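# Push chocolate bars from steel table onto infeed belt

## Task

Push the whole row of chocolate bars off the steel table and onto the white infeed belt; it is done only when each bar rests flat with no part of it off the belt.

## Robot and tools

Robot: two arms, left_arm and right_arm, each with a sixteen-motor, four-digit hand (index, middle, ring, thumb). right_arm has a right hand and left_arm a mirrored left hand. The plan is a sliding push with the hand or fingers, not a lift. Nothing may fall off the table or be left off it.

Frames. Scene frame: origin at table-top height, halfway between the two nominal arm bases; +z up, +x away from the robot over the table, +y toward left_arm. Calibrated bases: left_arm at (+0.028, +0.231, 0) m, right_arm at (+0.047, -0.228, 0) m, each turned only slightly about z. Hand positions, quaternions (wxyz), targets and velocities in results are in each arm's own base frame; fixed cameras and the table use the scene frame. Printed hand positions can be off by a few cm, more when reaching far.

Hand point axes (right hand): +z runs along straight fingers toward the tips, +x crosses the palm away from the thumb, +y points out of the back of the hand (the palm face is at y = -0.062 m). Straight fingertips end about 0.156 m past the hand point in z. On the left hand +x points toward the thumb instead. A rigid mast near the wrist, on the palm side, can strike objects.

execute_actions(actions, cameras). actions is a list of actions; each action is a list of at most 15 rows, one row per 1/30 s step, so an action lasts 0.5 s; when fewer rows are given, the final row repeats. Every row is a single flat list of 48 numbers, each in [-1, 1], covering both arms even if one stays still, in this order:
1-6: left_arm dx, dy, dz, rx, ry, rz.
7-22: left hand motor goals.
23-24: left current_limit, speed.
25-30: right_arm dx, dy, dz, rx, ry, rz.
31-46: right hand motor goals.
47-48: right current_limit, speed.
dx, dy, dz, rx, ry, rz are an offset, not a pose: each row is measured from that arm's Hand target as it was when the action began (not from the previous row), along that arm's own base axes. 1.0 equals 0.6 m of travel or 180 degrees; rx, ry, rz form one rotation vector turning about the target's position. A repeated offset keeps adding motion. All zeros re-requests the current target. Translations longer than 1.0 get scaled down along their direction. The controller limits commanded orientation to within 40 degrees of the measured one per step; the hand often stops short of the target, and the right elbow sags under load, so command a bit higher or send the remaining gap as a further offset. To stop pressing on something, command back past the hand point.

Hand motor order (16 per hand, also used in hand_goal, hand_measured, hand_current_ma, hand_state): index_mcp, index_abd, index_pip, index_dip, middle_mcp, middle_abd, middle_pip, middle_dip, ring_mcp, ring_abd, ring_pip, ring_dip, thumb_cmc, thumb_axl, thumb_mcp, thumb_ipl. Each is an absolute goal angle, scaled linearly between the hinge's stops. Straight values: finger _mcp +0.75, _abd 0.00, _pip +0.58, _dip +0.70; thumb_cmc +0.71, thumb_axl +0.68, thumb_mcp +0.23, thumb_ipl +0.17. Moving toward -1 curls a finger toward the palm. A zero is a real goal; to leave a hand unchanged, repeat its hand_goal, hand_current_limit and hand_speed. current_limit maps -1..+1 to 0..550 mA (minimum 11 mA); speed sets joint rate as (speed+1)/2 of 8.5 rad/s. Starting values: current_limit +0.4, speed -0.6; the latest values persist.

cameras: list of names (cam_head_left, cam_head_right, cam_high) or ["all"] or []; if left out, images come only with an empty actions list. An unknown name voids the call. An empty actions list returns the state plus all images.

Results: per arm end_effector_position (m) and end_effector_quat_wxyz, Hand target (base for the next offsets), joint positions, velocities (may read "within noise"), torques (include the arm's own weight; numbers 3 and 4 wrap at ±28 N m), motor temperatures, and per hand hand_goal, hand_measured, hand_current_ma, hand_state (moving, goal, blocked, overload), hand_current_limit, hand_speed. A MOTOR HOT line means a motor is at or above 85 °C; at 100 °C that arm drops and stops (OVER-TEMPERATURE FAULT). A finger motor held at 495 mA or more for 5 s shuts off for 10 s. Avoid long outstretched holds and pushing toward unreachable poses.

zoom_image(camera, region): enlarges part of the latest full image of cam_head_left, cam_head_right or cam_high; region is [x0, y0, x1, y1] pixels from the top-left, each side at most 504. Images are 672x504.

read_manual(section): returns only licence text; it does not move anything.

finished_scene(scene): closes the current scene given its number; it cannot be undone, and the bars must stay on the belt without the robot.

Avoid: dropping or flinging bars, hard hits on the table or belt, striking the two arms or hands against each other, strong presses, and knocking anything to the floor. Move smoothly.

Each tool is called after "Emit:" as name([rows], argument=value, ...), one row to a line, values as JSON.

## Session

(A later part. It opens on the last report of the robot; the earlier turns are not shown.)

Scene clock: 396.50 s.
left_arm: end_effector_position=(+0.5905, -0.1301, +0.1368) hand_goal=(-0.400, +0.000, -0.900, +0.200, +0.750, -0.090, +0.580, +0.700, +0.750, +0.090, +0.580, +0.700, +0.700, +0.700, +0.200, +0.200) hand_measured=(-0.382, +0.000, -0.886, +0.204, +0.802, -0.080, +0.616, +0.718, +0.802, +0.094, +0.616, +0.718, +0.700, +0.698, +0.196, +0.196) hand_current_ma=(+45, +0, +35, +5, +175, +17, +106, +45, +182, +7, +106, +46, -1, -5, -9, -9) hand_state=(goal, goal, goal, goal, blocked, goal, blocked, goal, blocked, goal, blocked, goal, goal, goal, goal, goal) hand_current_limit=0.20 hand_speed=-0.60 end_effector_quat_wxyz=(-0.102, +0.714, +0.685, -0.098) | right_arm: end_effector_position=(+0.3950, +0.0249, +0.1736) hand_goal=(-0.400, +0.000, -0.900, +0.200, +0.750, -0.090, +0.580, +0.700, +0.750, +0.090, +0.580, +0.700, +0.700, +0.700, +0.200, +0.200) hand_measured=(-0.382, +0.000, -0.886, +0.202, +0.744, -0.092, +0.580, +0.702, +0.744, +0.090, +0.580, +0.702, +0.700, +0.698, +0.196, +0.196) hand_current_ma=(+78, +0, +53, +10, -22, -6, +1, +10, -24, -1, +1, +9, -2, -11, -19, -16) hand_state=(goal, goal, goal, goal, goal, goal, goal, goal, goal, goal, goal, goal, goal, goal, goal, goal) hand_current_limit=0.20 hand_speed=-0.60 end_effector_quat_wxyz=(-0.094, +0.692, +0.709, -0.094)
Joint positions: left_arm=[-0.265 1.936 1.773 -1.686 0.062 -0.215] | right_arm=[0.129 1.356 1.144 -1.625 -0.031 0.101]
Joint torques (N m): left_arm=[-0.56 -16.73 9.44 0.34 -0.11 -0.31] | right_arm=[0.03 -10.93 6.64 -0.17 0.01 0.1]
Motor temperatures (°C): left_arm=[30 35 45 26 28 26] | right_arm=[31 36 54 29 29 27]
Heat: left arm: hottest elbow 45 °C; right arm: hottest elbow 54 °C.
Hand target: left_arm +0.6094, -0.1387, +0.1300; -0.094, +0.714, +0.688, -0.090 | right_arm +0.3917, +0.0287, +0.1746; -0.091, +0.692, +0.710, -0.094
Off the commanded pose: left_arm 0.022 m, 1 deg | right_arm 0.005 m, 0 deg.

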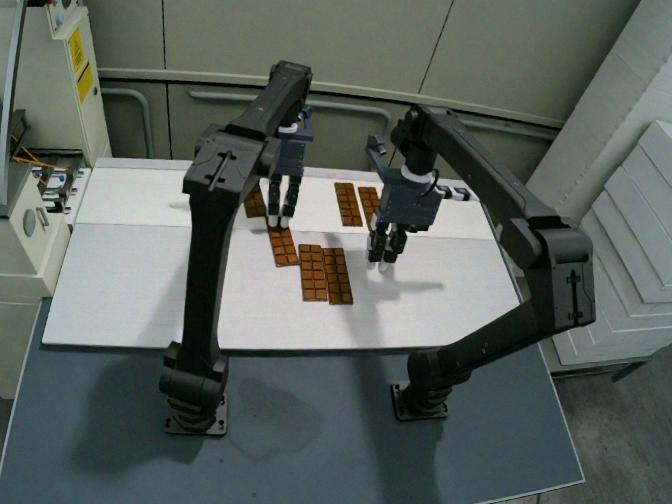

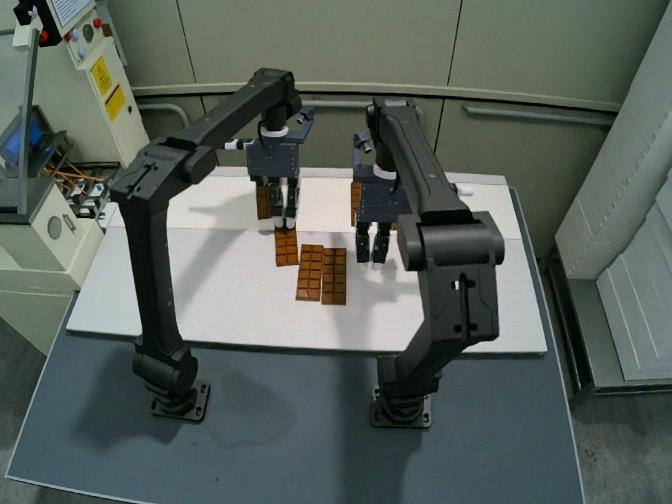

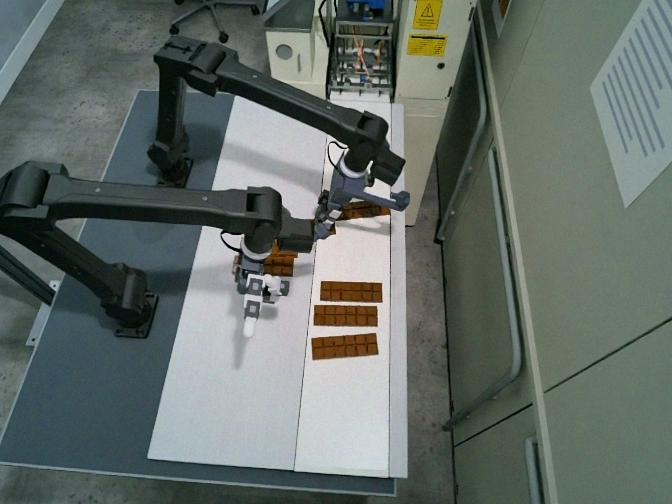

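Emit:
execute_actions([
  [[0,0,0.06,0,0,0,-0.4,0,-0.9,0.2,0.75,-0.09,0.58,0.7,0.75,0.09,0.58,0.7,0.7,0.7,0.2,0.2,0.2,-0.6,0,0,0,0,0,0,-0.4,0,-0.9,0.2,0.75,-0.09,0.58,0.7,0.75,0.09,0.58,0.7,0.7,0.7,0.2,0.2,0.2,-0.6]],
  [[0.039,0.126,0,0,0,0,-0.4,0,-0.9,0.2,0.75,-0.09,0.58,0.7,0.75,0.09,0.58,0.7,0.7,0.7,0.2,0.2,0.2,-0.6,0,0.137,0,0,0,0,-0.4,0,-0.9,0.2,0.75,-0.09,0.58,0.7,0.75,0.09,0.58,0.7,0.7,0.7,0.2,0.2,0.2,-0.6]],
  [[0,0,-0.04,0,0,0,-0.4,0,-0.9,0.2,0.75,-0.09,0.58,0.7,0.75,0.09,0.58,0.7,0.7,0.7,0.2,0.2,0.2,-0.6,0,0,-0.045,0,0,0,-0.4,0,-0.9,0.2,0.75,-0.09,0.58,0.7,0.75,0.09,0.58,0.7,0.7,0.7,0.2,0.2,0.2,-0.6]],
  [[-0.02,0.03,-0.004,0,0,0,-0.4,0,-0.9,0.2,0.75,-0.09,0.58,0.7,0.75,0.09,0.58,0.7,0.7,0.7,0.2,0.2,0.2,-0.6,0,0,0,0,0,0,-0.4,0,-0.9,0.2,0.75,-0.09,0.58,0.7,0.75,0.09,0.58,0.7,0.7,0.7,0.2,0.2,0.2,-0.6]],
], cameras=["cam_head_left","cam_head_right","cam_high"])

Emit:
zoom_image(camera="cam_head_left", region=[220, 160, 460, 310])

Emit:
zoom_image(camera="cam_high", region=[230, 180, 410, 350])

Emit:
zoom_image(camera="cam_head_right", region=[220, 160, 460, 310])

Scene clock: 428.80 s.
left_arm: end_effector_position=(+0.6223, -0.0530, +0.1452) hand_goal=(-0.400, +0.000, -0.900, +0.200, +0.750, -0.090, +0.580, +0.700, +0.750, +0.090, +0.580, +0.700, +0.700, +0.700, +0.200, +0.200) hand_measured=(-0.382, +0.000, -0.886, +0.204, +0.748, -0.086, +0.582, +0.702, +0.756, +0.088, +0.586, +0.702, +0.700, +0.698, +0.196, +0.196) hand_current_ma=(+45, +0, +35, +5, -4, +6, +2, +4, +14, -3, +12, +5, -1, -5, -9, -9) hand_state=(goal, goal, goal, goal, goal, goal, goal, goal, goal, goal, goal, goal, goal, goal, goal, goal) hand_current_limit=0.20 hand_speed=-0.60 end_effector_quat_wxyz=(-0.089, +0.716, +0.687, -0.088) | right_arm: end_effector_position=(+0.3928, +0.1146, +0.1576) hand_goal=(-0.400, +0.000, -0.900, +0.200, +0.750, -0.090, +0.580, +0.700, +0.750, +0.090, +0.580, +0.700, +0.700, +0.700, +0.200, +0.200) hand_measured=(-0.382, +0.000, -0.886, +0.202, +0.744, -0.090, +0.580, +0.702, +0.744, +0.090, +0.580, +0.702, +0.700, +0.698, +0.196, +0.196) hand_current_ma=(+78, +0, +53, +10, -22, -3, +1, +10, -24, -1, +1, +9, -1, -11, -19, -16) hand_state=(goal, goal, goal, goal, goal, goal, goal, goal, goal, goal, goal, goal, goal, goal, goal, goal) hand_current_limit=0.20 hand_speed=-0.60 end_effector_quat_wxyz=(-0.090, +0.688, +0.715, -0.085)
Joint positions: left_arm=[-0.125 1.954 1.822 -1.688 0.024 -0.081] | right_arm=[0.364 1.399 1.144 -1.547 -0.089 0.314]
Joint torques (N m): left_arm=[1.2 -20.31 5.83 -0.43 -0.3 -0.07] | right_arm=[-1.32 -9.52 6.27 0.14 0.13 0.11]
Motor temperatures (°C): left_arm=[30 34 47 26 28 26] | right_arm=[31 34 48 29 29 27]
Heat: left arm: hottest elbow 47 °C; right arm: hottest elbow 48 °C.
Hand target: left_arm +0.6208, -0.0452, +0.1396; -0.094, +0.714, +0.688, -0.090 | right_arm +0.3916, +0.1109, +0.1477; -0.091, +0.692, +0.710, -0.094
Off the commanded pose: left_arm 0.010 m, 1 deg | right_arm 0.011 m, 1 deg.

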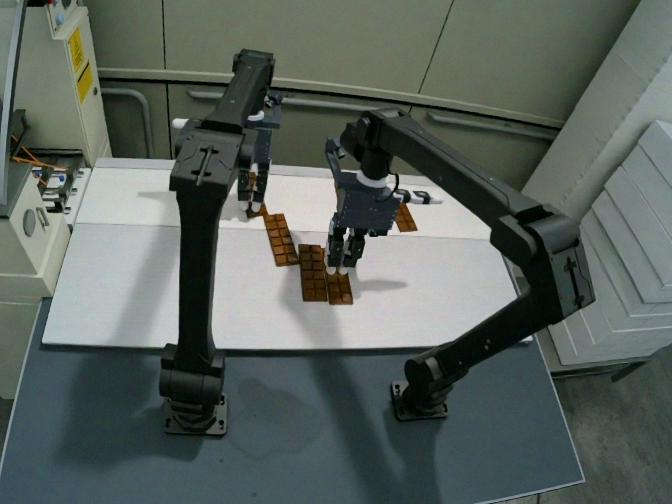

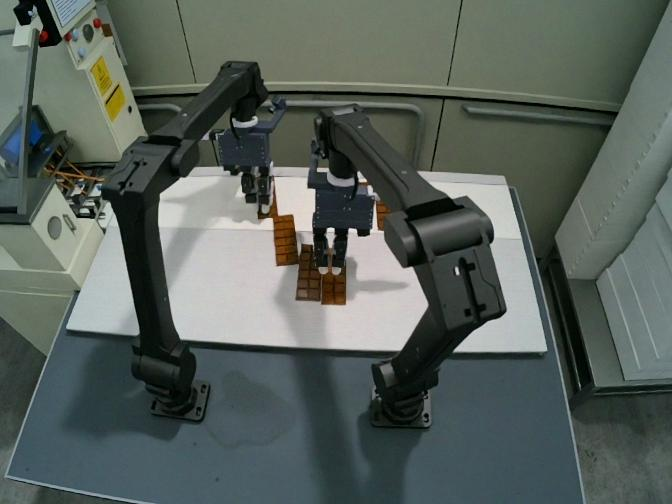

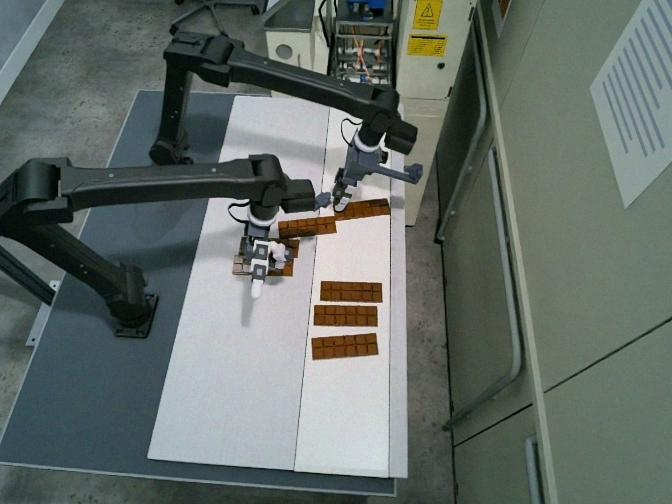

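Scaled by 2.100.

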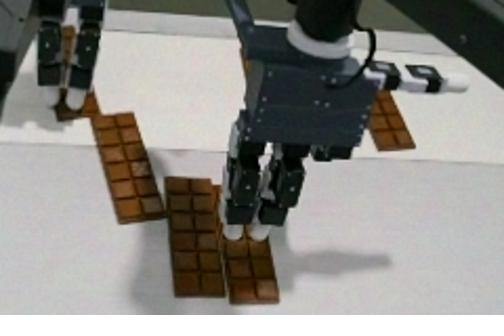

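Scaled by 2.800.

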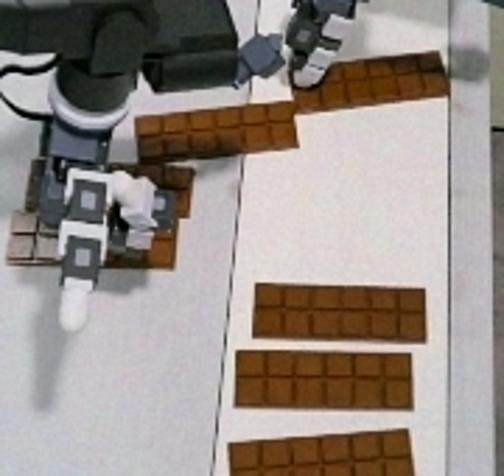

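Scaled by 2.100.

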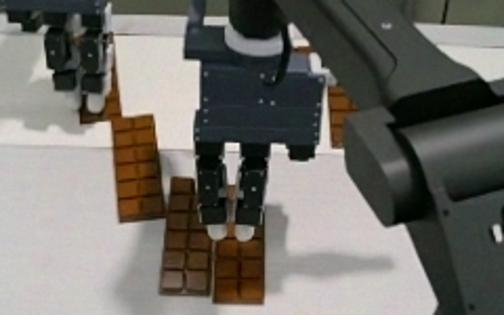

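Emit:
execute_actions([
  [[0,0,0.04,0,0,0,-0.4,0,-0.9,0.2,0.75,-0.09,0.58,0.7,0.75,0.09,0.58,0.7,0.7,0.7,0.2,0.2,0.2,-0.6,0,-0.015,-0.02,0,0,0,-0.4,0,-0.9,0.2,0.75,-0.09,0.58,0.7,0.75,0.09,0.58,0.7,0.7,0.7,0.2,0.2,0.2,-0.6]],
  [[0.065,-0.026,0,0,0,0,-0.4,0,-0.9,0.2,0.75,-0.09,0.58,0.7,0.75,0.09,0.58,0.7,0.7,0.7,0.2,0.2,0.2,-0.6,0.02,0,-0.018,0,0,0,-0.4,0,-0.9,0.2,0.75,-0.09,0.58,0.7,0.75,0.09,0.58,0.7,0.7,0.7,0.2,0.2,0.2,-0.6]],
  [[0,0,-0.035,0,0,0,-0.4,0,-0.9,0.2,0.75,-0.09,0.58,0.7,0.75,0.09,0.58,0.7,0.7,0.7,0.2,0.2,0.2,-0.6,0.09,0,0.001,0,0,0,-0.4,0,-0.9,0.2,0.75,-0.09,0.58,0.7,0.75,0.09,0.58,0.7,0.7,0.7,0.2,0.2,0.2,-0.6]],
  [[-0.05,0.004,0,0,0,0,-0.4,0,-0.9,0.2,0.75,-0.09,0.58,0.7,0.75,0.09,0.58,0.7,0.7,0.7,0.2,0.2,0.2,-0.6,0.095,0,0.004,0,0,0,-0.4,0,-0.9,0.2,0.75,-0.09,0.58,0.7,0.75,0.09,0.58,0.7,0.7,0.7,0.2,0.2,0.2,-0.6]],
], cameras=["cam_head_left","cam_head_right","cam_high"])

Emit:
zoom_image(camera="cam_head_left", region=[220, 160, 460, 310])

Emit:
zoom_image(camera="cam_high", region=[230, 180, 410, 350])

Emit:
zoom_image(camera="cam_head_right", region=[220, 160, 460, 310])

Scene clock: 453.83 s.
left_arm: end_effector_position=(+0.6362, -0.0534, +0.1489) hand_goal=(-0.400, +0.000, -0.900, +0.200, +0.750, -0.090, +0.580, +0.700, +0.750, +0.090, +0.580, +0.700, +0.700, +0.700, +0.200, +0.200) hand_measured=(-0.382, +0.000, -0.886, +0.204, +0.748, -0.086, +0.582, +0.702, +0.732, +0.096, +0.570, +0.694, +0.700, +0.698, +0.196, +0.196) hand_current_ma=(+45, +0, +35, +5, -2, +5, +3, +4, -51, +8, -23, -10, -1, -5, -9, -9) hand_state=(goal, goal, goal, goal, goal, goal, goal, goal, goal, goal, goal, goal, goal, goal, goal, goal) hand_current_limit=0.20 hand_speed=-0.60 end_effector_quat_wxyz=(-0.081, +0.714, +0.690, -0.081) | right_arm: end_effector_position=(+0.4890, +0.1042, +0.1244) hand_goal=(-0.400, +0.000, -0.900, +0.200, +0.750, -0.090, +0.580, +0.700, +0.750, +0.090, +0.580, +0.700, +0.700, +0.700, +0.200, +0.200) hand_measured=(-0.382, +0.000, -0.886, +0.202, +0.818, -0.094, +0.630, +0.724, +0.818, +0.088, +0.620, +0.724, +0.700, +0.698, +0.196, +0.196) hand_current_ma=(+78, +0, +53, +10, +329, -16, +220, +103, +328, -6, +173, +99, +0, -11, -19, -16) hand_state=(goal, goal, goal, goal, blocked, goal, blocked, blocked, blocked, goal, blocked, blocked, goal, goal, goal, goal) hand_current_limit=0.20 hand_speed=-0.60 end_effector_quat_wxyz=(-0.102, +0.688, +0.711, -0.104)
Joint positions: left_arm=[-0.123 1.977 1.867 -1.688 0.025 -0.087] | right_arm=[0.269 1.679 1.377 -1.554 -0.07 0.226]
Joint torques (N m): left_arm=[-0.73 -21.07 5.37 -0.57 -0.12 -0.22] | right_arm=[-2.02 -12.04 11 -0.09 0.41 0]
Heat: left arm: hottest elbow 45 °C; right arm: hottest elbow 46 °C.
Hand target: left_arm +0.6297, -0.0583, +0.1424; -0.094, +0.714, +0.688, -0.090 | right_arm +0.5146, +0.1020, +0.1279; -0.091, +0.692, +0.710, -0.094
Off the commanded pose: left_arm 0.010 m, 2 deg | right_arm 0.026 m, 2 deg.
joint sent to its limit (left arm) — joint 4 (wrist pitch), lower limit. The joint targets still meet the commanded pose.

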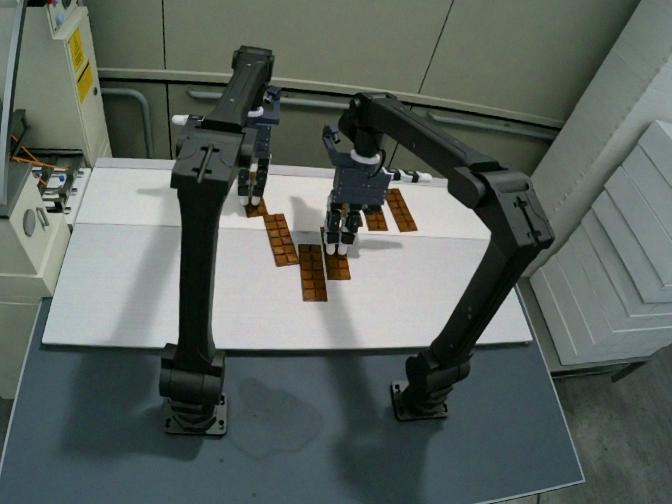

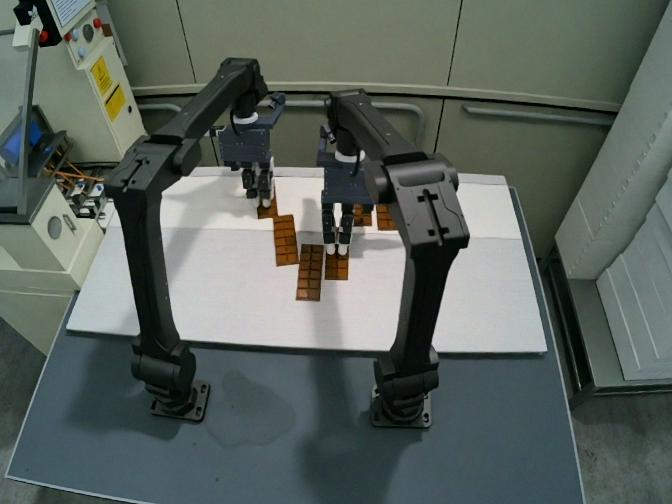

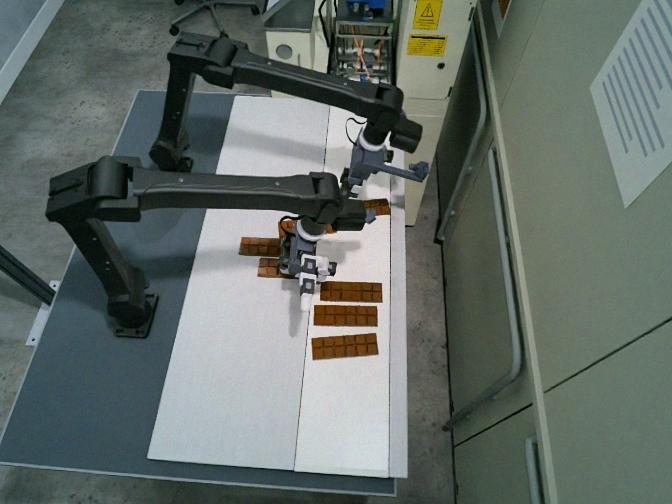

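Scaled by 2.100.

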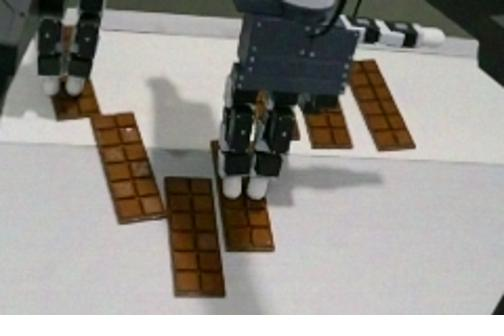

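Scaled by 2.800.

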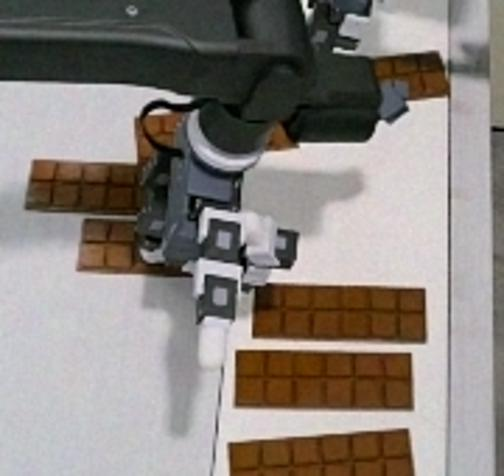

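Scaled by 2.100.

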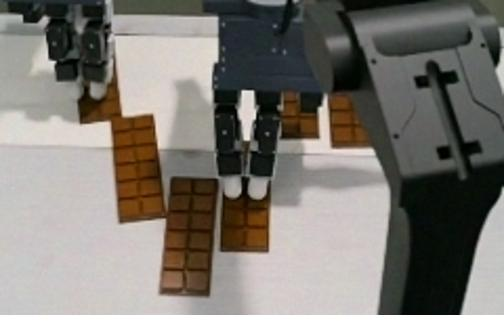

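Emit:
execute_actions([
  [[0,-0.017,0.04,0,0,0,-0.4,0,-0.9,0.2,0.75,-0.09,0.58,0.7,0.75,0.09,0.58,0.7,0.7,0.7,0.2,0.2,0.2,-0.6,0.088,0,0.004,0,0,0,-0.4,0,-0.9,0.2,0.75,-0.09,0.58,0.7,0.75,0.09,0.58,0.7,0.7,0.7,0.2,0.2,0.2,-0.6]],
  [[0.025,0,-0.045,0,0,0,-0.4,0,-0.9,0.2,0.75,-0.09,0.58,0.7,0.75,0.09,0.58,0.7,0.7,0.7,0.2,0.2,0.2,-0.6,0.088,0,0.003,0,0,0,-0.4,0,-0.9,0.2,0.75,-0.09,0.58,0.7,0.75,0.09,0.58,0.7,0.7,0.7,0.2,0.2,0.2,-0.6]],
  [[-0.05,0,-0.002,0,0,0,-0.4,0,-0.9,0.2,0.75,-0.09,0.58,0.7,0.75,0.09,0.58,0.7,0.7,0.7,0.2,0.2,0.2,-0.6,0.088,0,0.001,0,0,0,-0.4,0,-0.9,0.2,0.75,-0.09,0.58,0.7,0.75,0.09,0.58,0.7,0.7,0.7,0.2,0.2,0.2,-0.6]],
  [[-0.03,0,0,0,0,0,-0.4,0,-0.9,0.2,0.75,-0.09,0.58,0.7,0.75,0.09,0.58,0.7,0.7,0.7,0.2,0.2,0.2,-0.6,0,0,0,0,0,0,-0.4,0,-0.9,0.2,0.75,-0.09,0.58,0.7,0.75,0.09,0.58,0.7,0.7,0.7,0.2,0.2,0.2,-0.6]],
], cameras=["cam_head_left","cam_head_right","cam_high"])

Emit:
zoom_image(camera="cam_head_left", region=[220, 160, 460, 310])

Emit:
zoom_image(camera="cam_high", region=[230, 180, 410, 350])

Emit:
zoom_image(camera="cam_head_right", region=[220, 160, 460, 310])

Scene clock: 473.70 s.
left_arm: end_effector_position=(+0.6008, -0.0630, +0.1458) hand_goal=(-0.400, +0.000, -0.900, +0.200, +0.750, -0.090, +0.580, +0.700, +0.750, +0.090, +0.580, +0.700, +0.700, +0.700, +0.200, +0.200) hand_measured=(-0.382, +0.000, -0.886, +0.204, +0.740, -0.086, +0.576, +0.698, +0.736, +0.098, +0.572, +0.696, +0.700, +0.698, +0.196, +0.196) hand_current_ma=(+45, +0, +35, +5, -21, +6, -8, -2, -38, +12, -17, -9, -1, -5, -10, -9) hand_state=(goal, goal, goal, goal, goal, goal, goal, goal, goal, goal, goal, goal, goal, goal, goal, goal) hand_current_limit=0.20 hand_speed=-0.60 end_effector_quat_wxyz=(-0.088, +0.712, +0.690, -0.089) | right_arm: end_effector_position=(+0.6533, +0.1103, +0.1368) hand_goal=(-0.400, +0.000, -0.900, +0.200, +0.750, -0.090, +0.580, +0.700, +0.750, +0.090, +0.580, +0.700, +0.700, +0.700, +0.200, +0.200) hand_measured=(-0.382, +0.000, -0.886, +0.202, +0.790, -0.094, +0.612, +0.716, +0.786, +0.088, +0.602, +0.716, +0.700, +0.698, +0.196, +0.196) hand_current_ma=(+78, +0, +53, +10, +191, -15, +135, +69, +170, -6, +96, +63, +0, -11, -19, -16) hand_state=(goal, goal, goal, goal, blocked, goal, blocked, goal, blocked, goal, blocked, goal, goal, goal, goal, goal) hand_current_limit=0.20 hand_speed=-0.60 end_effector_quat_wxyz=(-0.082, +0.689, +0.716, -0.077)
Joint positions: left_arm=[-0.147 1.899 1.74 -1.661 0.033 -0.112] | right_arm=[0.21 2.055 1.959 -1.695 -0.05 0.167]
Joint torques (N m): left_arm=[-0.85 -19.78 5.31 -0.14 -0.16 -0.22] | right_arm=[-2.37 -18.14 11.73 -0.28 0.35 -0.03]
Heat: left arm: hottest elbow 44 °C; right arm: hottest elbow 50 °C.
Hand target: left_arm +0.5968, -0.0686, +0.1383; -0.094, +0.714, +0.688, -0.090 | right_arm +0.6730, +0.1019, +0.1326; -0.091, +0.692, +0.710, -0.094
Off the commanded pose: left_arm 0.010 m, 1 deg | right_arm 0.022 m, 2 deg.
joint sent to its limit (right arm) — joint 4 (wrist pitch), lower limit. The joint targets are off in orientation, not in position.

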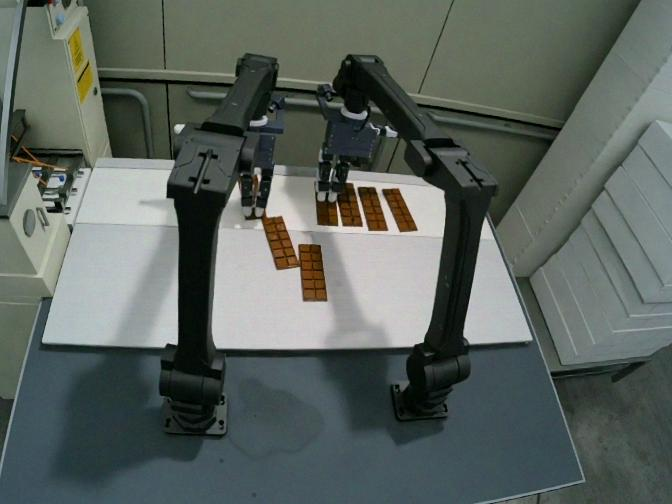

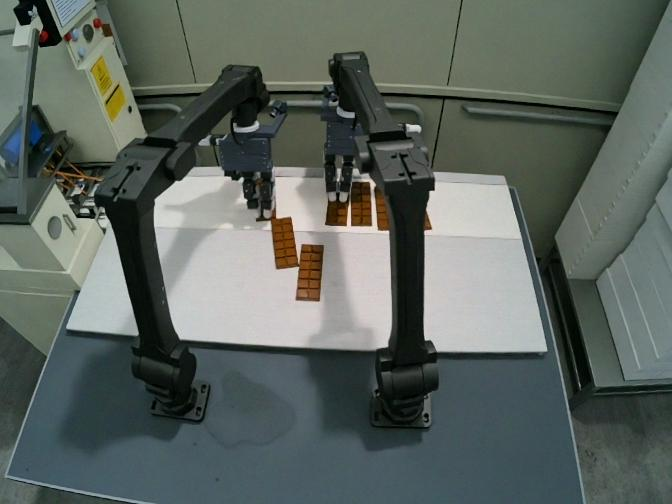

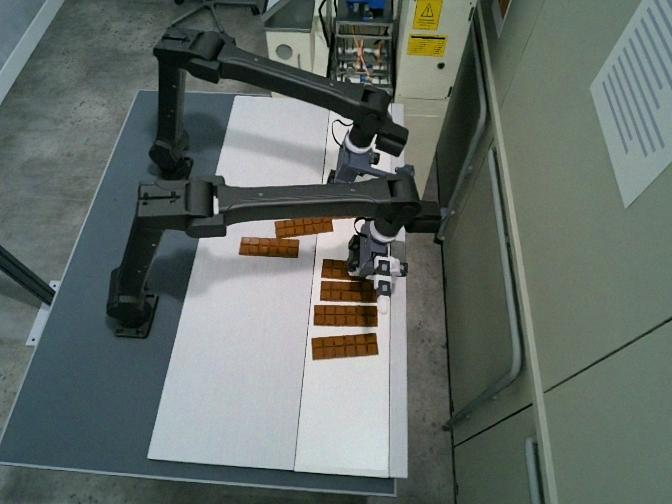

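Scaled by 2.100.

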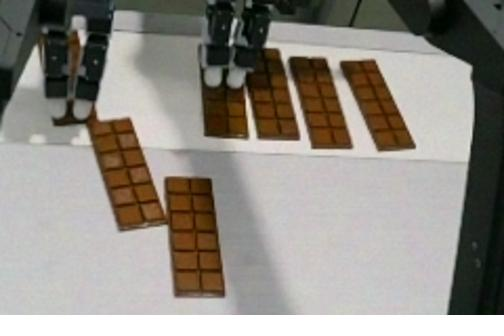

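Scaled by 2.800.

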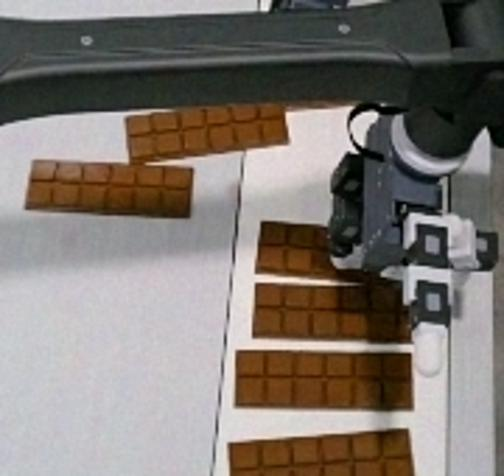

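Scaled by 2.100.

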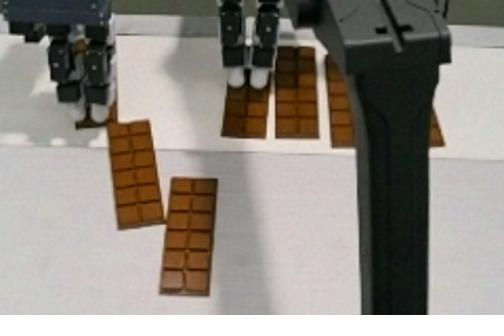

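Emit:
execute_actions([
  [[0.01,0,0.05,0,0,0,-0.4,0,-0.9,0.2,0.75,-0.09,0.58,0.7,0.75,0.09,0.58,0.7,0.7,0.7,0.2,0.2,0.2,-0.6,-0.06,0,0.08,0,0,0,-0.4,0,-0.9,0.2,0.75,-0.09,0.58,0.7,0.75,0.09,0.58,0.7,0.7,0.7,0.2,0.2,0.2,-0.6]],
  [[-0.038,-0.1,0,0,0,0,-0.4,0,-0.9,0.2,0.75,-0.09,0.58,0.7,0.75,0.09,0.58,0.7,0.7,0.7,0.2,0.2,0.2,-0.6,-0.205,-0.045,0,0,0,0,-0.4,0,-0.9,0.2,0.75,-0.09,0.58,0.7,0.75,0.09,0.58,0.7,0.7,0.7,0.2,0.2,0.2,-0.6]],
  [[0,0,-0.04,0,0,0,-0.4,0,-0.9,0.2,0.75,-0.09,0.58,0.7,0.75,0.09,0.58,0.7,0.7,0.7,0.2,0.2,0.2,-0.6,-0.205,-0.045,0,0,0,0,-0.4,0,-0.9,0.2,0.75,-0.09,0.58,0.7,0.75,0.09,0.58,0.7,0.7,0.7,0.2,0.2,0.2,-0.6]],
  [[0.01,0,-0.02,0,0,0,-0.4,0,-0.9,0.2,0.75,-0.09,0.58,0.7,0.75,0.09,0.58,0.7,0.7,0.7,0.2,0.2,0.2,-0.6,0,0,0,0,0,0,-0.4,0,-0.9,0.2,0.75,-0.09,0.58,0.7,0.75,0.09,0.58,0.7,0.7,0.7,0.2,0.2,0.2,-0.6]],
], cameras=["cam_head_left","cam_head_right","cam_high"])

Emit:
zoom_image(camera="cam_head_left", region=[220, 160, 460, 310])

Emit:
zoom_image(camera="cam_high", region=[230, 180, 410, 350])

Emit:
zoom_image(camera="cam_head_right", region=[220, 160, 460, 310])

Scene clock: 507.77 s.
left_arm: end_effector_position=(+0.5821, -0.1333, +0.1451) hand_goal=(-0.400, +0.000, -0.900, +0.200, +0.750, -0.090, +0.580, +0.700, +0.750, +0.090, +0.580, +0.700, +0.700, +0.700, +0.200, +0.200) hand_measured=(-0.382, +0.000, -0.886, +0.204, +0.748, -0.088, +0.578, +0.698, +0.748, +0.092, +0.578, +0.698, +0.700, +0.698, +0.196, +0.196) hand_current_ma=(+45, +0, +35, +5, -4, +2, -2, -2, -5, +2, -2, -2, -1, -5, -10, -9) hand_state=(goal, goal, goal, goal, goal, goal, goal, goal, goal, goal, goal, goal, goal, goal, goal, goal) hand_current_limit=0.20 hand_speed=-0.60 end_effector_quat_wxyz=(-0.089, +0.719, +0.683, -0.088) | right_arm: end_effector_position=(+0.3955, +0.0547, +0.1808) hand_goal=(-0.400, +0.000, -0.900, +0.200, +0.750, -0.090, +0.580, +0.700, +0.750, +0.090, +0.580, +0.700, +0.700, +0.700, +0.200, +0.200) hand_measured=(-0.382, +0.000, -0.886, +0.202, +0.744, -0.092, +0.580, +0.702, +0.744, +0.088, +0.580, +0.702, +0.700, +0.698, +0.196, +0.196) hand_current_ma=(+78, +0, +53, +10, -22, -8, +1, +10, -24, -6, +1, +9, -2, -11, -19, -16) hand_state=(goal, goal, goal, goal, goal, goal, goal, goal, goal, goal, goal, goal, goal, goal, goal, goal) hand_current_limit=0.20 hand_speed=-0.60 end_effector_quat_wxyz=(-0.089, +0.688, +0.714, -0.091)
Joint positions: left_arm=[-0.275 1.887 1.722 -1.649 0.059 -0.216] | right_arm=[0.21 1.356 1.164 -1.629 -0.046 0.167]
Joint torques (N m): left_arm=[0.91 -17.96 6.26 0.09 -0.07 -0.22] | right_arm=[-2.2 -10.81 6.71 -0.5 0.06 -0.01]
Motor temperatures (°C): left_arm=[30 36 42 26 28 26] | right_arm=[31 36 53 29 29 27]
Heat: left arm: hottest elbow 42 °C; right arm: hottest elbow 53 °C.
Hand target: left_arm +0.5859, -0.1286, +0.1323; -0.094, +0.714, +0.688, -0.090 | right_arm +0.3911, +0.0479, +0.1808; -0.091, +0.692, +0.710, -0.093
Off the commanded pose: left_arm 0.014 m, 1 deg | right_arm 0.008 m, 1 deg.

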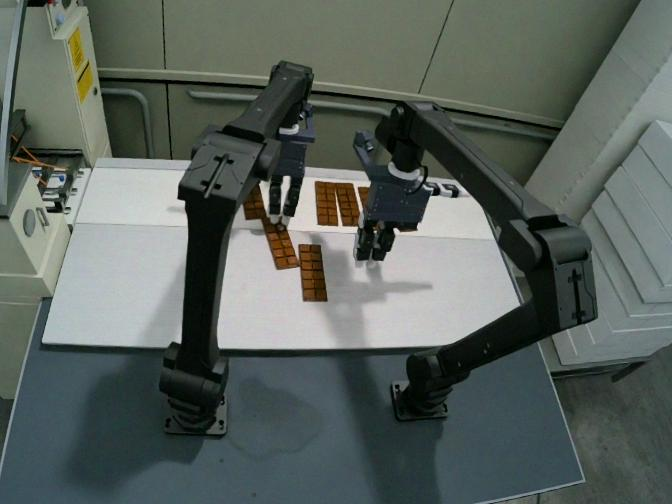

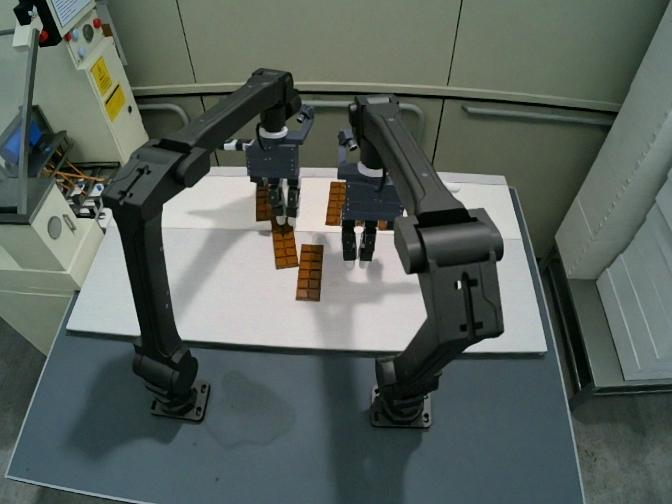

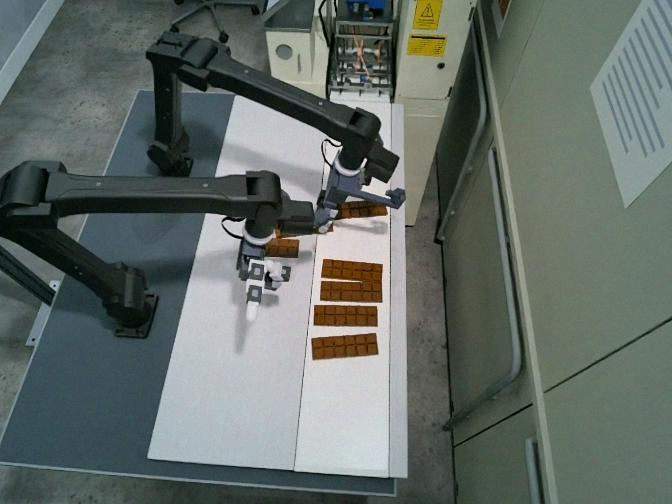

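Scaled by 2.100.

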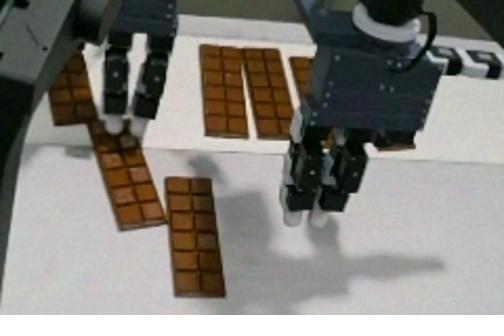

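Scaled by 2.800.

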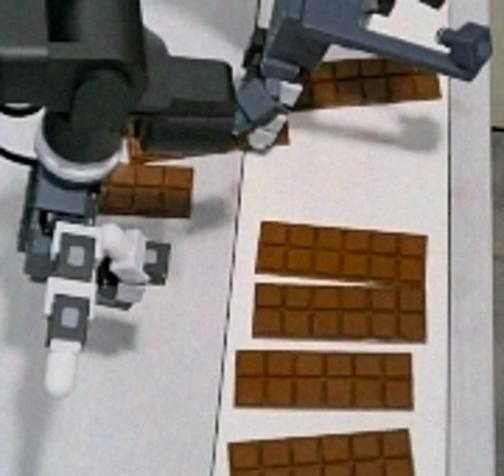

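Scaled by 2.100.

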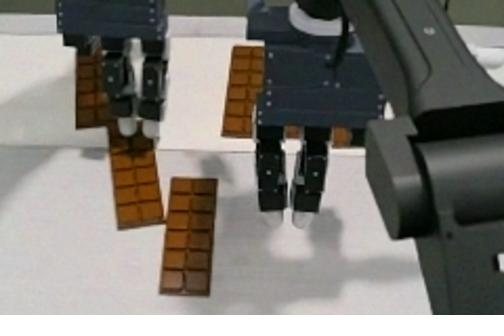

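Emit:
execute_actions([
  [[0,-0.045,0,0,0,0,-0.4,0,-0.9,0.2,0.75,-0.09,0.58,0.7,0.75,0.09,0.58,0.7,0.7,0.7,0.2,0.2,0.2,-0.6,0,0,0,0,0,0,-0.4,0,-0.9,0.2,0.75,-0.09,0.58,0.7,0.75,0.09,0.58,0.7,0.7,0.7,0.2,0.2,0.2,-0.6]],
], cameras=["cam_head_left","cam_head_right"])

Emit:
zoom_image(camera="cam_head_left", region=[220, 160, 460, 310])

Emit:
zoom_image(camera="cam_head_right", region=[220, 160, 460, 310])

Scene clock: 521.13 s.
left_arm: end_effector_position=(+0.5784, -0.1417, +0.1450) hand_goal=(-0.400, +0.000, -0.900, +0.200, +0.750, -0.090, +0.580, +0.700, +0.750, +0.090, +0.580, +0.700, +0.700, +0.700, +0.200, +0.200) hand_measured=(-0.382, +0.000, -0.886, +0.204, +0.748, -0.066, +0.578, +0.698, +0.748, +0.092, +0.580, +0.698, +0.700, +0.698, +0.196, +0.196) hand_current_ma=(+45, +0, +35, +5, -4, +56, -2, -2, -3, +4, -1, -2, -1, -5, -10, -9) hand_state=(goal, goal, goal, goal, goal, blocked, goal, goal, goal, goal, goal, goal, goal, goal, goal, goal) hand_current_limit=0.20 hand_speed=-0.60 end_effector_quat_wxyz=(-0.091, +0.712, +0.691, -0.086) | right_arm: end_effector_position=(+0.3955, +0.0547, +0.1808) hand_goal=(-0.400, +0.000, -0.900, +0.200, +0.750, -0.090, +0.580, +0.700, +0.750, +0.090, +0.580, +0.700, +0.700, +0.700, +0.200, +0.200) hand_measured=(-0.382, +0.000, -0.886, +0.202, +0.744, -0.092, +0.580, +0.702, +0.744, +0.088, +0.580, +0.702, +0.700, +0.698, +0.196, +0.196) hand_current_ma=(+78, +0, +53, +10, -22, -8, +1, +10, -24, -6, +1, +9, -2, -11, -19, -16) hand_state=(goal, goal, goal, goal, goal, goal, goal, goal, goal, goal, goal, goal, goal, goal, goal, goal) hand_current_limit=0.20 hand_speed=-0.60 end_effector_quat_wxyz=(-0.089, +0.688, +0.714, -0.091)
Joint positions: left_arm=[-0.295 1.888 1.722 -1.649 0.062 -0.258] | right_arm=[0.21 1.356 1.164 -1.629 -0.046 0.167]
Joint torques (N m): left_arm=[-1.32 -16.21 8.27 -0.2 0.31 -0.24] | right_arm=[-2.08 -10.81 6.72 -0.49 0.07 -0.01]
Heat: left arm: hottest elbow 43 °C; right arm: hottest elbow 51 °C.
Hand target: left_arm +0.5859, -0.1555, +0.1323; -0.094, +0.714, +0.688, -0.090 | right_arm +0.3911, +0.0479, +0.1808; -0.091, +0.692, +0.710, -0.093
Off the commanded pose: left_arm 0.020 m, 1 deg | right_arm 0.008 m, 1 deg.
Images, in order (width x height): cam_head_left 672x504, cam_head_right 672x504.

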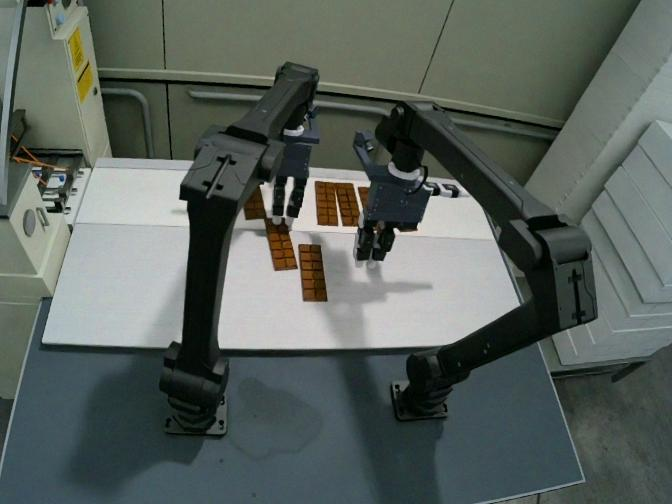

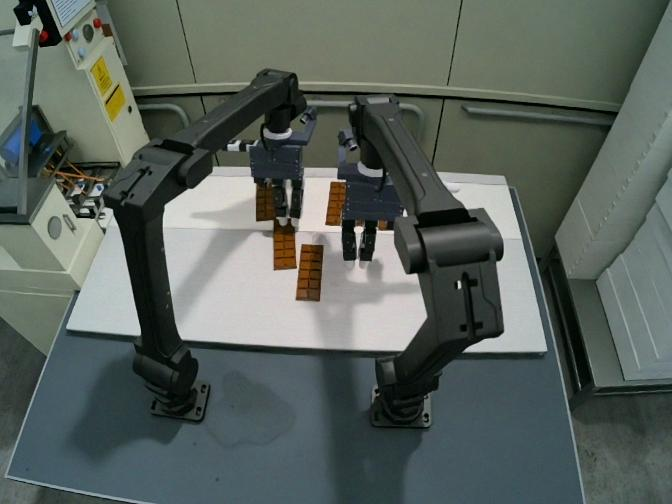

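Scaled by 2.100.

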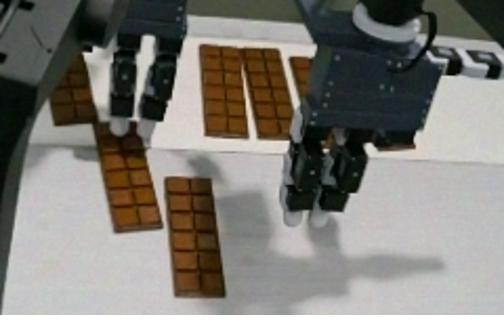

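Scaled by 2.100.

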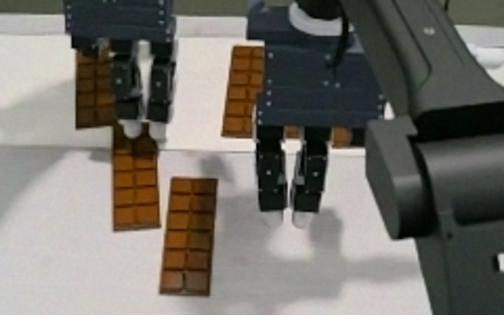

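Emit:
execute_actions(actions=[])

Emit:
zoom_image(camera="cam_high", region=[200, 170, 420, 370])

Emit:
zoom_image(camera="cam_head_left", region=[220, 160, 460, 310])

Emit:
zoom_image(camera="cam_head_right", region=[220, 160, 460, 310])

Scene clock: 560.97 s.
left_arm: end_effector_position=(+0.5784, -0.1417, +0.1450) hand_goal=(-0.400, +0.000, -0.900, +0.200, +0.750, -0.090, +0.580, +0.700, +0.750, +0.090, +0.580, +0.700, +0.700, +0.700, +0.200, +0.200) hand_measured=(-0.382, +0.000, -0.886, +0.204, +0.748, -0.066, +0.578, +0.698, +0.748, +0.092, +0.580, +0.698, +0.700, +0.698, +0.196, +0.196) hand_current_ma=(+45, +0, +35, +5, -4, +56, -2, -2, -3, +4, -1, -2, -1, -5, -10, -9) hand_state=(goal, goal, goal, goal, goal, blocked, goal, goal, goal, goal, goal, goal, goal, goal, goal, goal) hand_current_limit=0.20 hand_speed=-0.60 end_effector_quat_wxyz=(-0.092, +0.711, +0.691, -0.086) | right_arm: end_effector_position=(+0.3955, +0.0547, +0.1808) hand_goal=(-0.400, +0.000, -0.900, +0.200, +0.750, -0.090, +0.580, +0.700, +0.750, +0.090, +0.580, +0.700, +0.700, +0.700, +0.200, +0.200) hand_measured=(-0.382, +0.000, -0.886, +0.202, +0.744, -0.092, +0.580, +0.702, +0.744, +0.088, +0.580, +0.702, +0.700, +0.698, +0.196, +0.196) hand_current_ma=(+78, +0, +53, +10, -22, -8, +1, +10, -24, -6, +1, +9, -2, -11, -19, -16) hand_state=(goal, goal, goal, goal, goal, goal, goal, goal, goal, goal, goal, goal, goal, goal, goal, goal) hand_current_limit=0.20 hand_speed=-0.60 end_effector_quat_wxyz=(-0.089, +0.688, +0.714, -0.091)
Joint positions: left_arm=[-0.295 1.888 1.722 -1.649 0.062 -0.258] | right_arm=[0.21 1.356 1.164 -1.629 -0.046 0.167]
Joint velocities: within noise
Joint torques (N m): left_arm=[-1.32 -16.26 8.28 -0.2 0.31 -0.24] | right_arm=[-2.14 -10.81 6.72 -0.5 0.07 -0.01]
Motor temperatures (°C): left_arm=[30 34 46 26 28 26] | right_arm=[30 34 48 29 29 27]
Heat: left arm: hottest elbow 46 °C; right arm: hottest elbow 48 °C.
Hand target: left_arm +0.5859, -0.1555, +0.1323; -0.094, +0.714, +0.688, -0.090 | right_arm +0.3911, +0.0479, +0.1808; -0.091, +0.692, +0.710, -0.093
Off the commanded pose: left_arm 0.020 m, 1 deg | right_arm 0.008 m, 1 deg.

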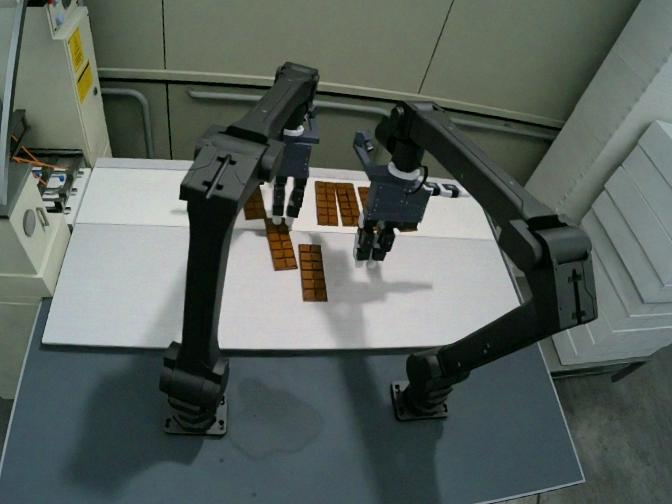

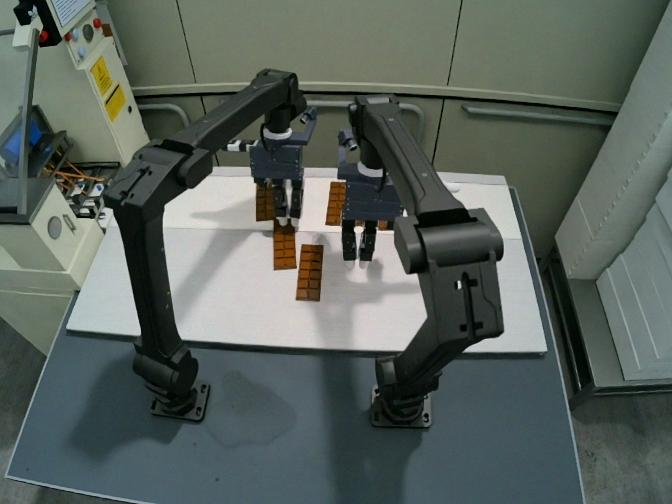

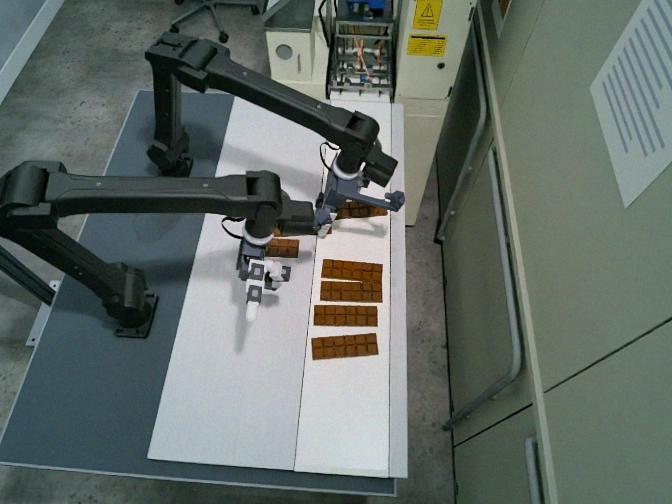

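Scaled by 2.291.

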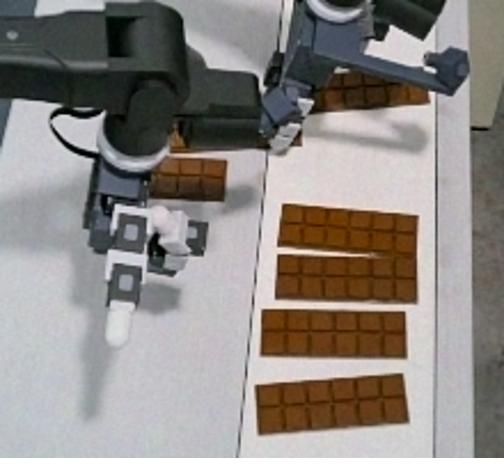

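Scaled by 2.100.

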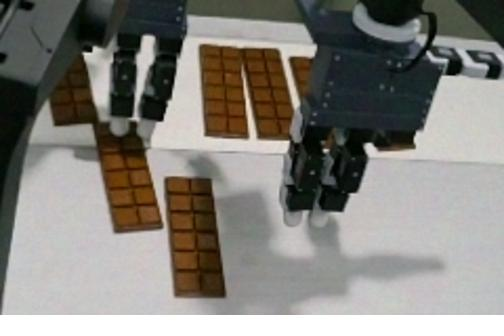

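Scaled by 2.100.

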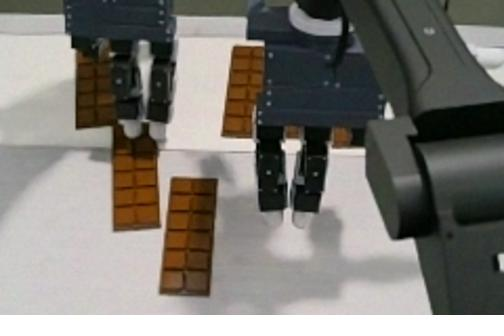

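Emit:
zoom_image(camera="cam_head_left", region=[230, 180, 320, 280])

Emit:
zoom_image(camera="cam_head_right", region=[240, 175, 330, 275])

Emit:
zoom_image(camera="cam_high", region=[300, 180, 410, 290])

Scaled by 5.040.

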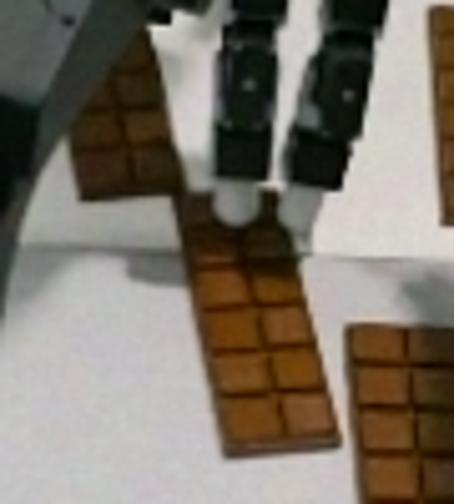

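Scaled by 5.040.

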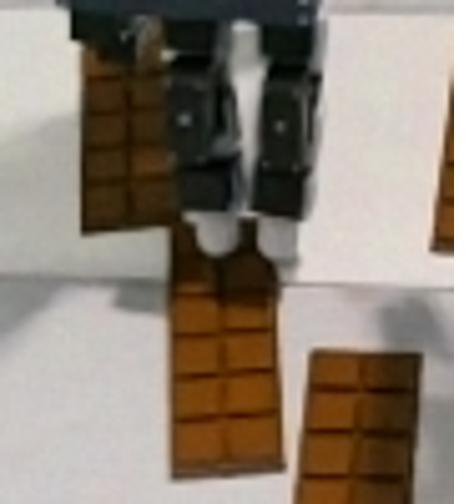

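Scaled by 4.582.

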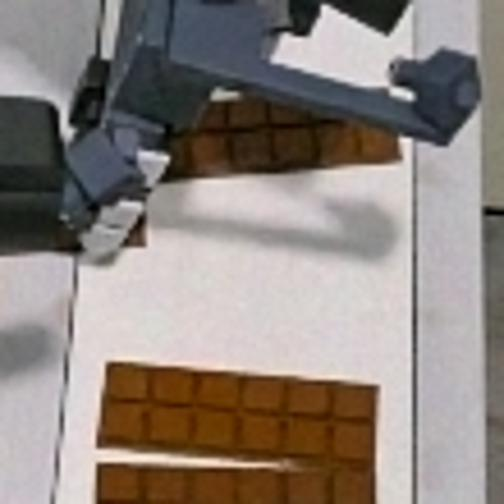

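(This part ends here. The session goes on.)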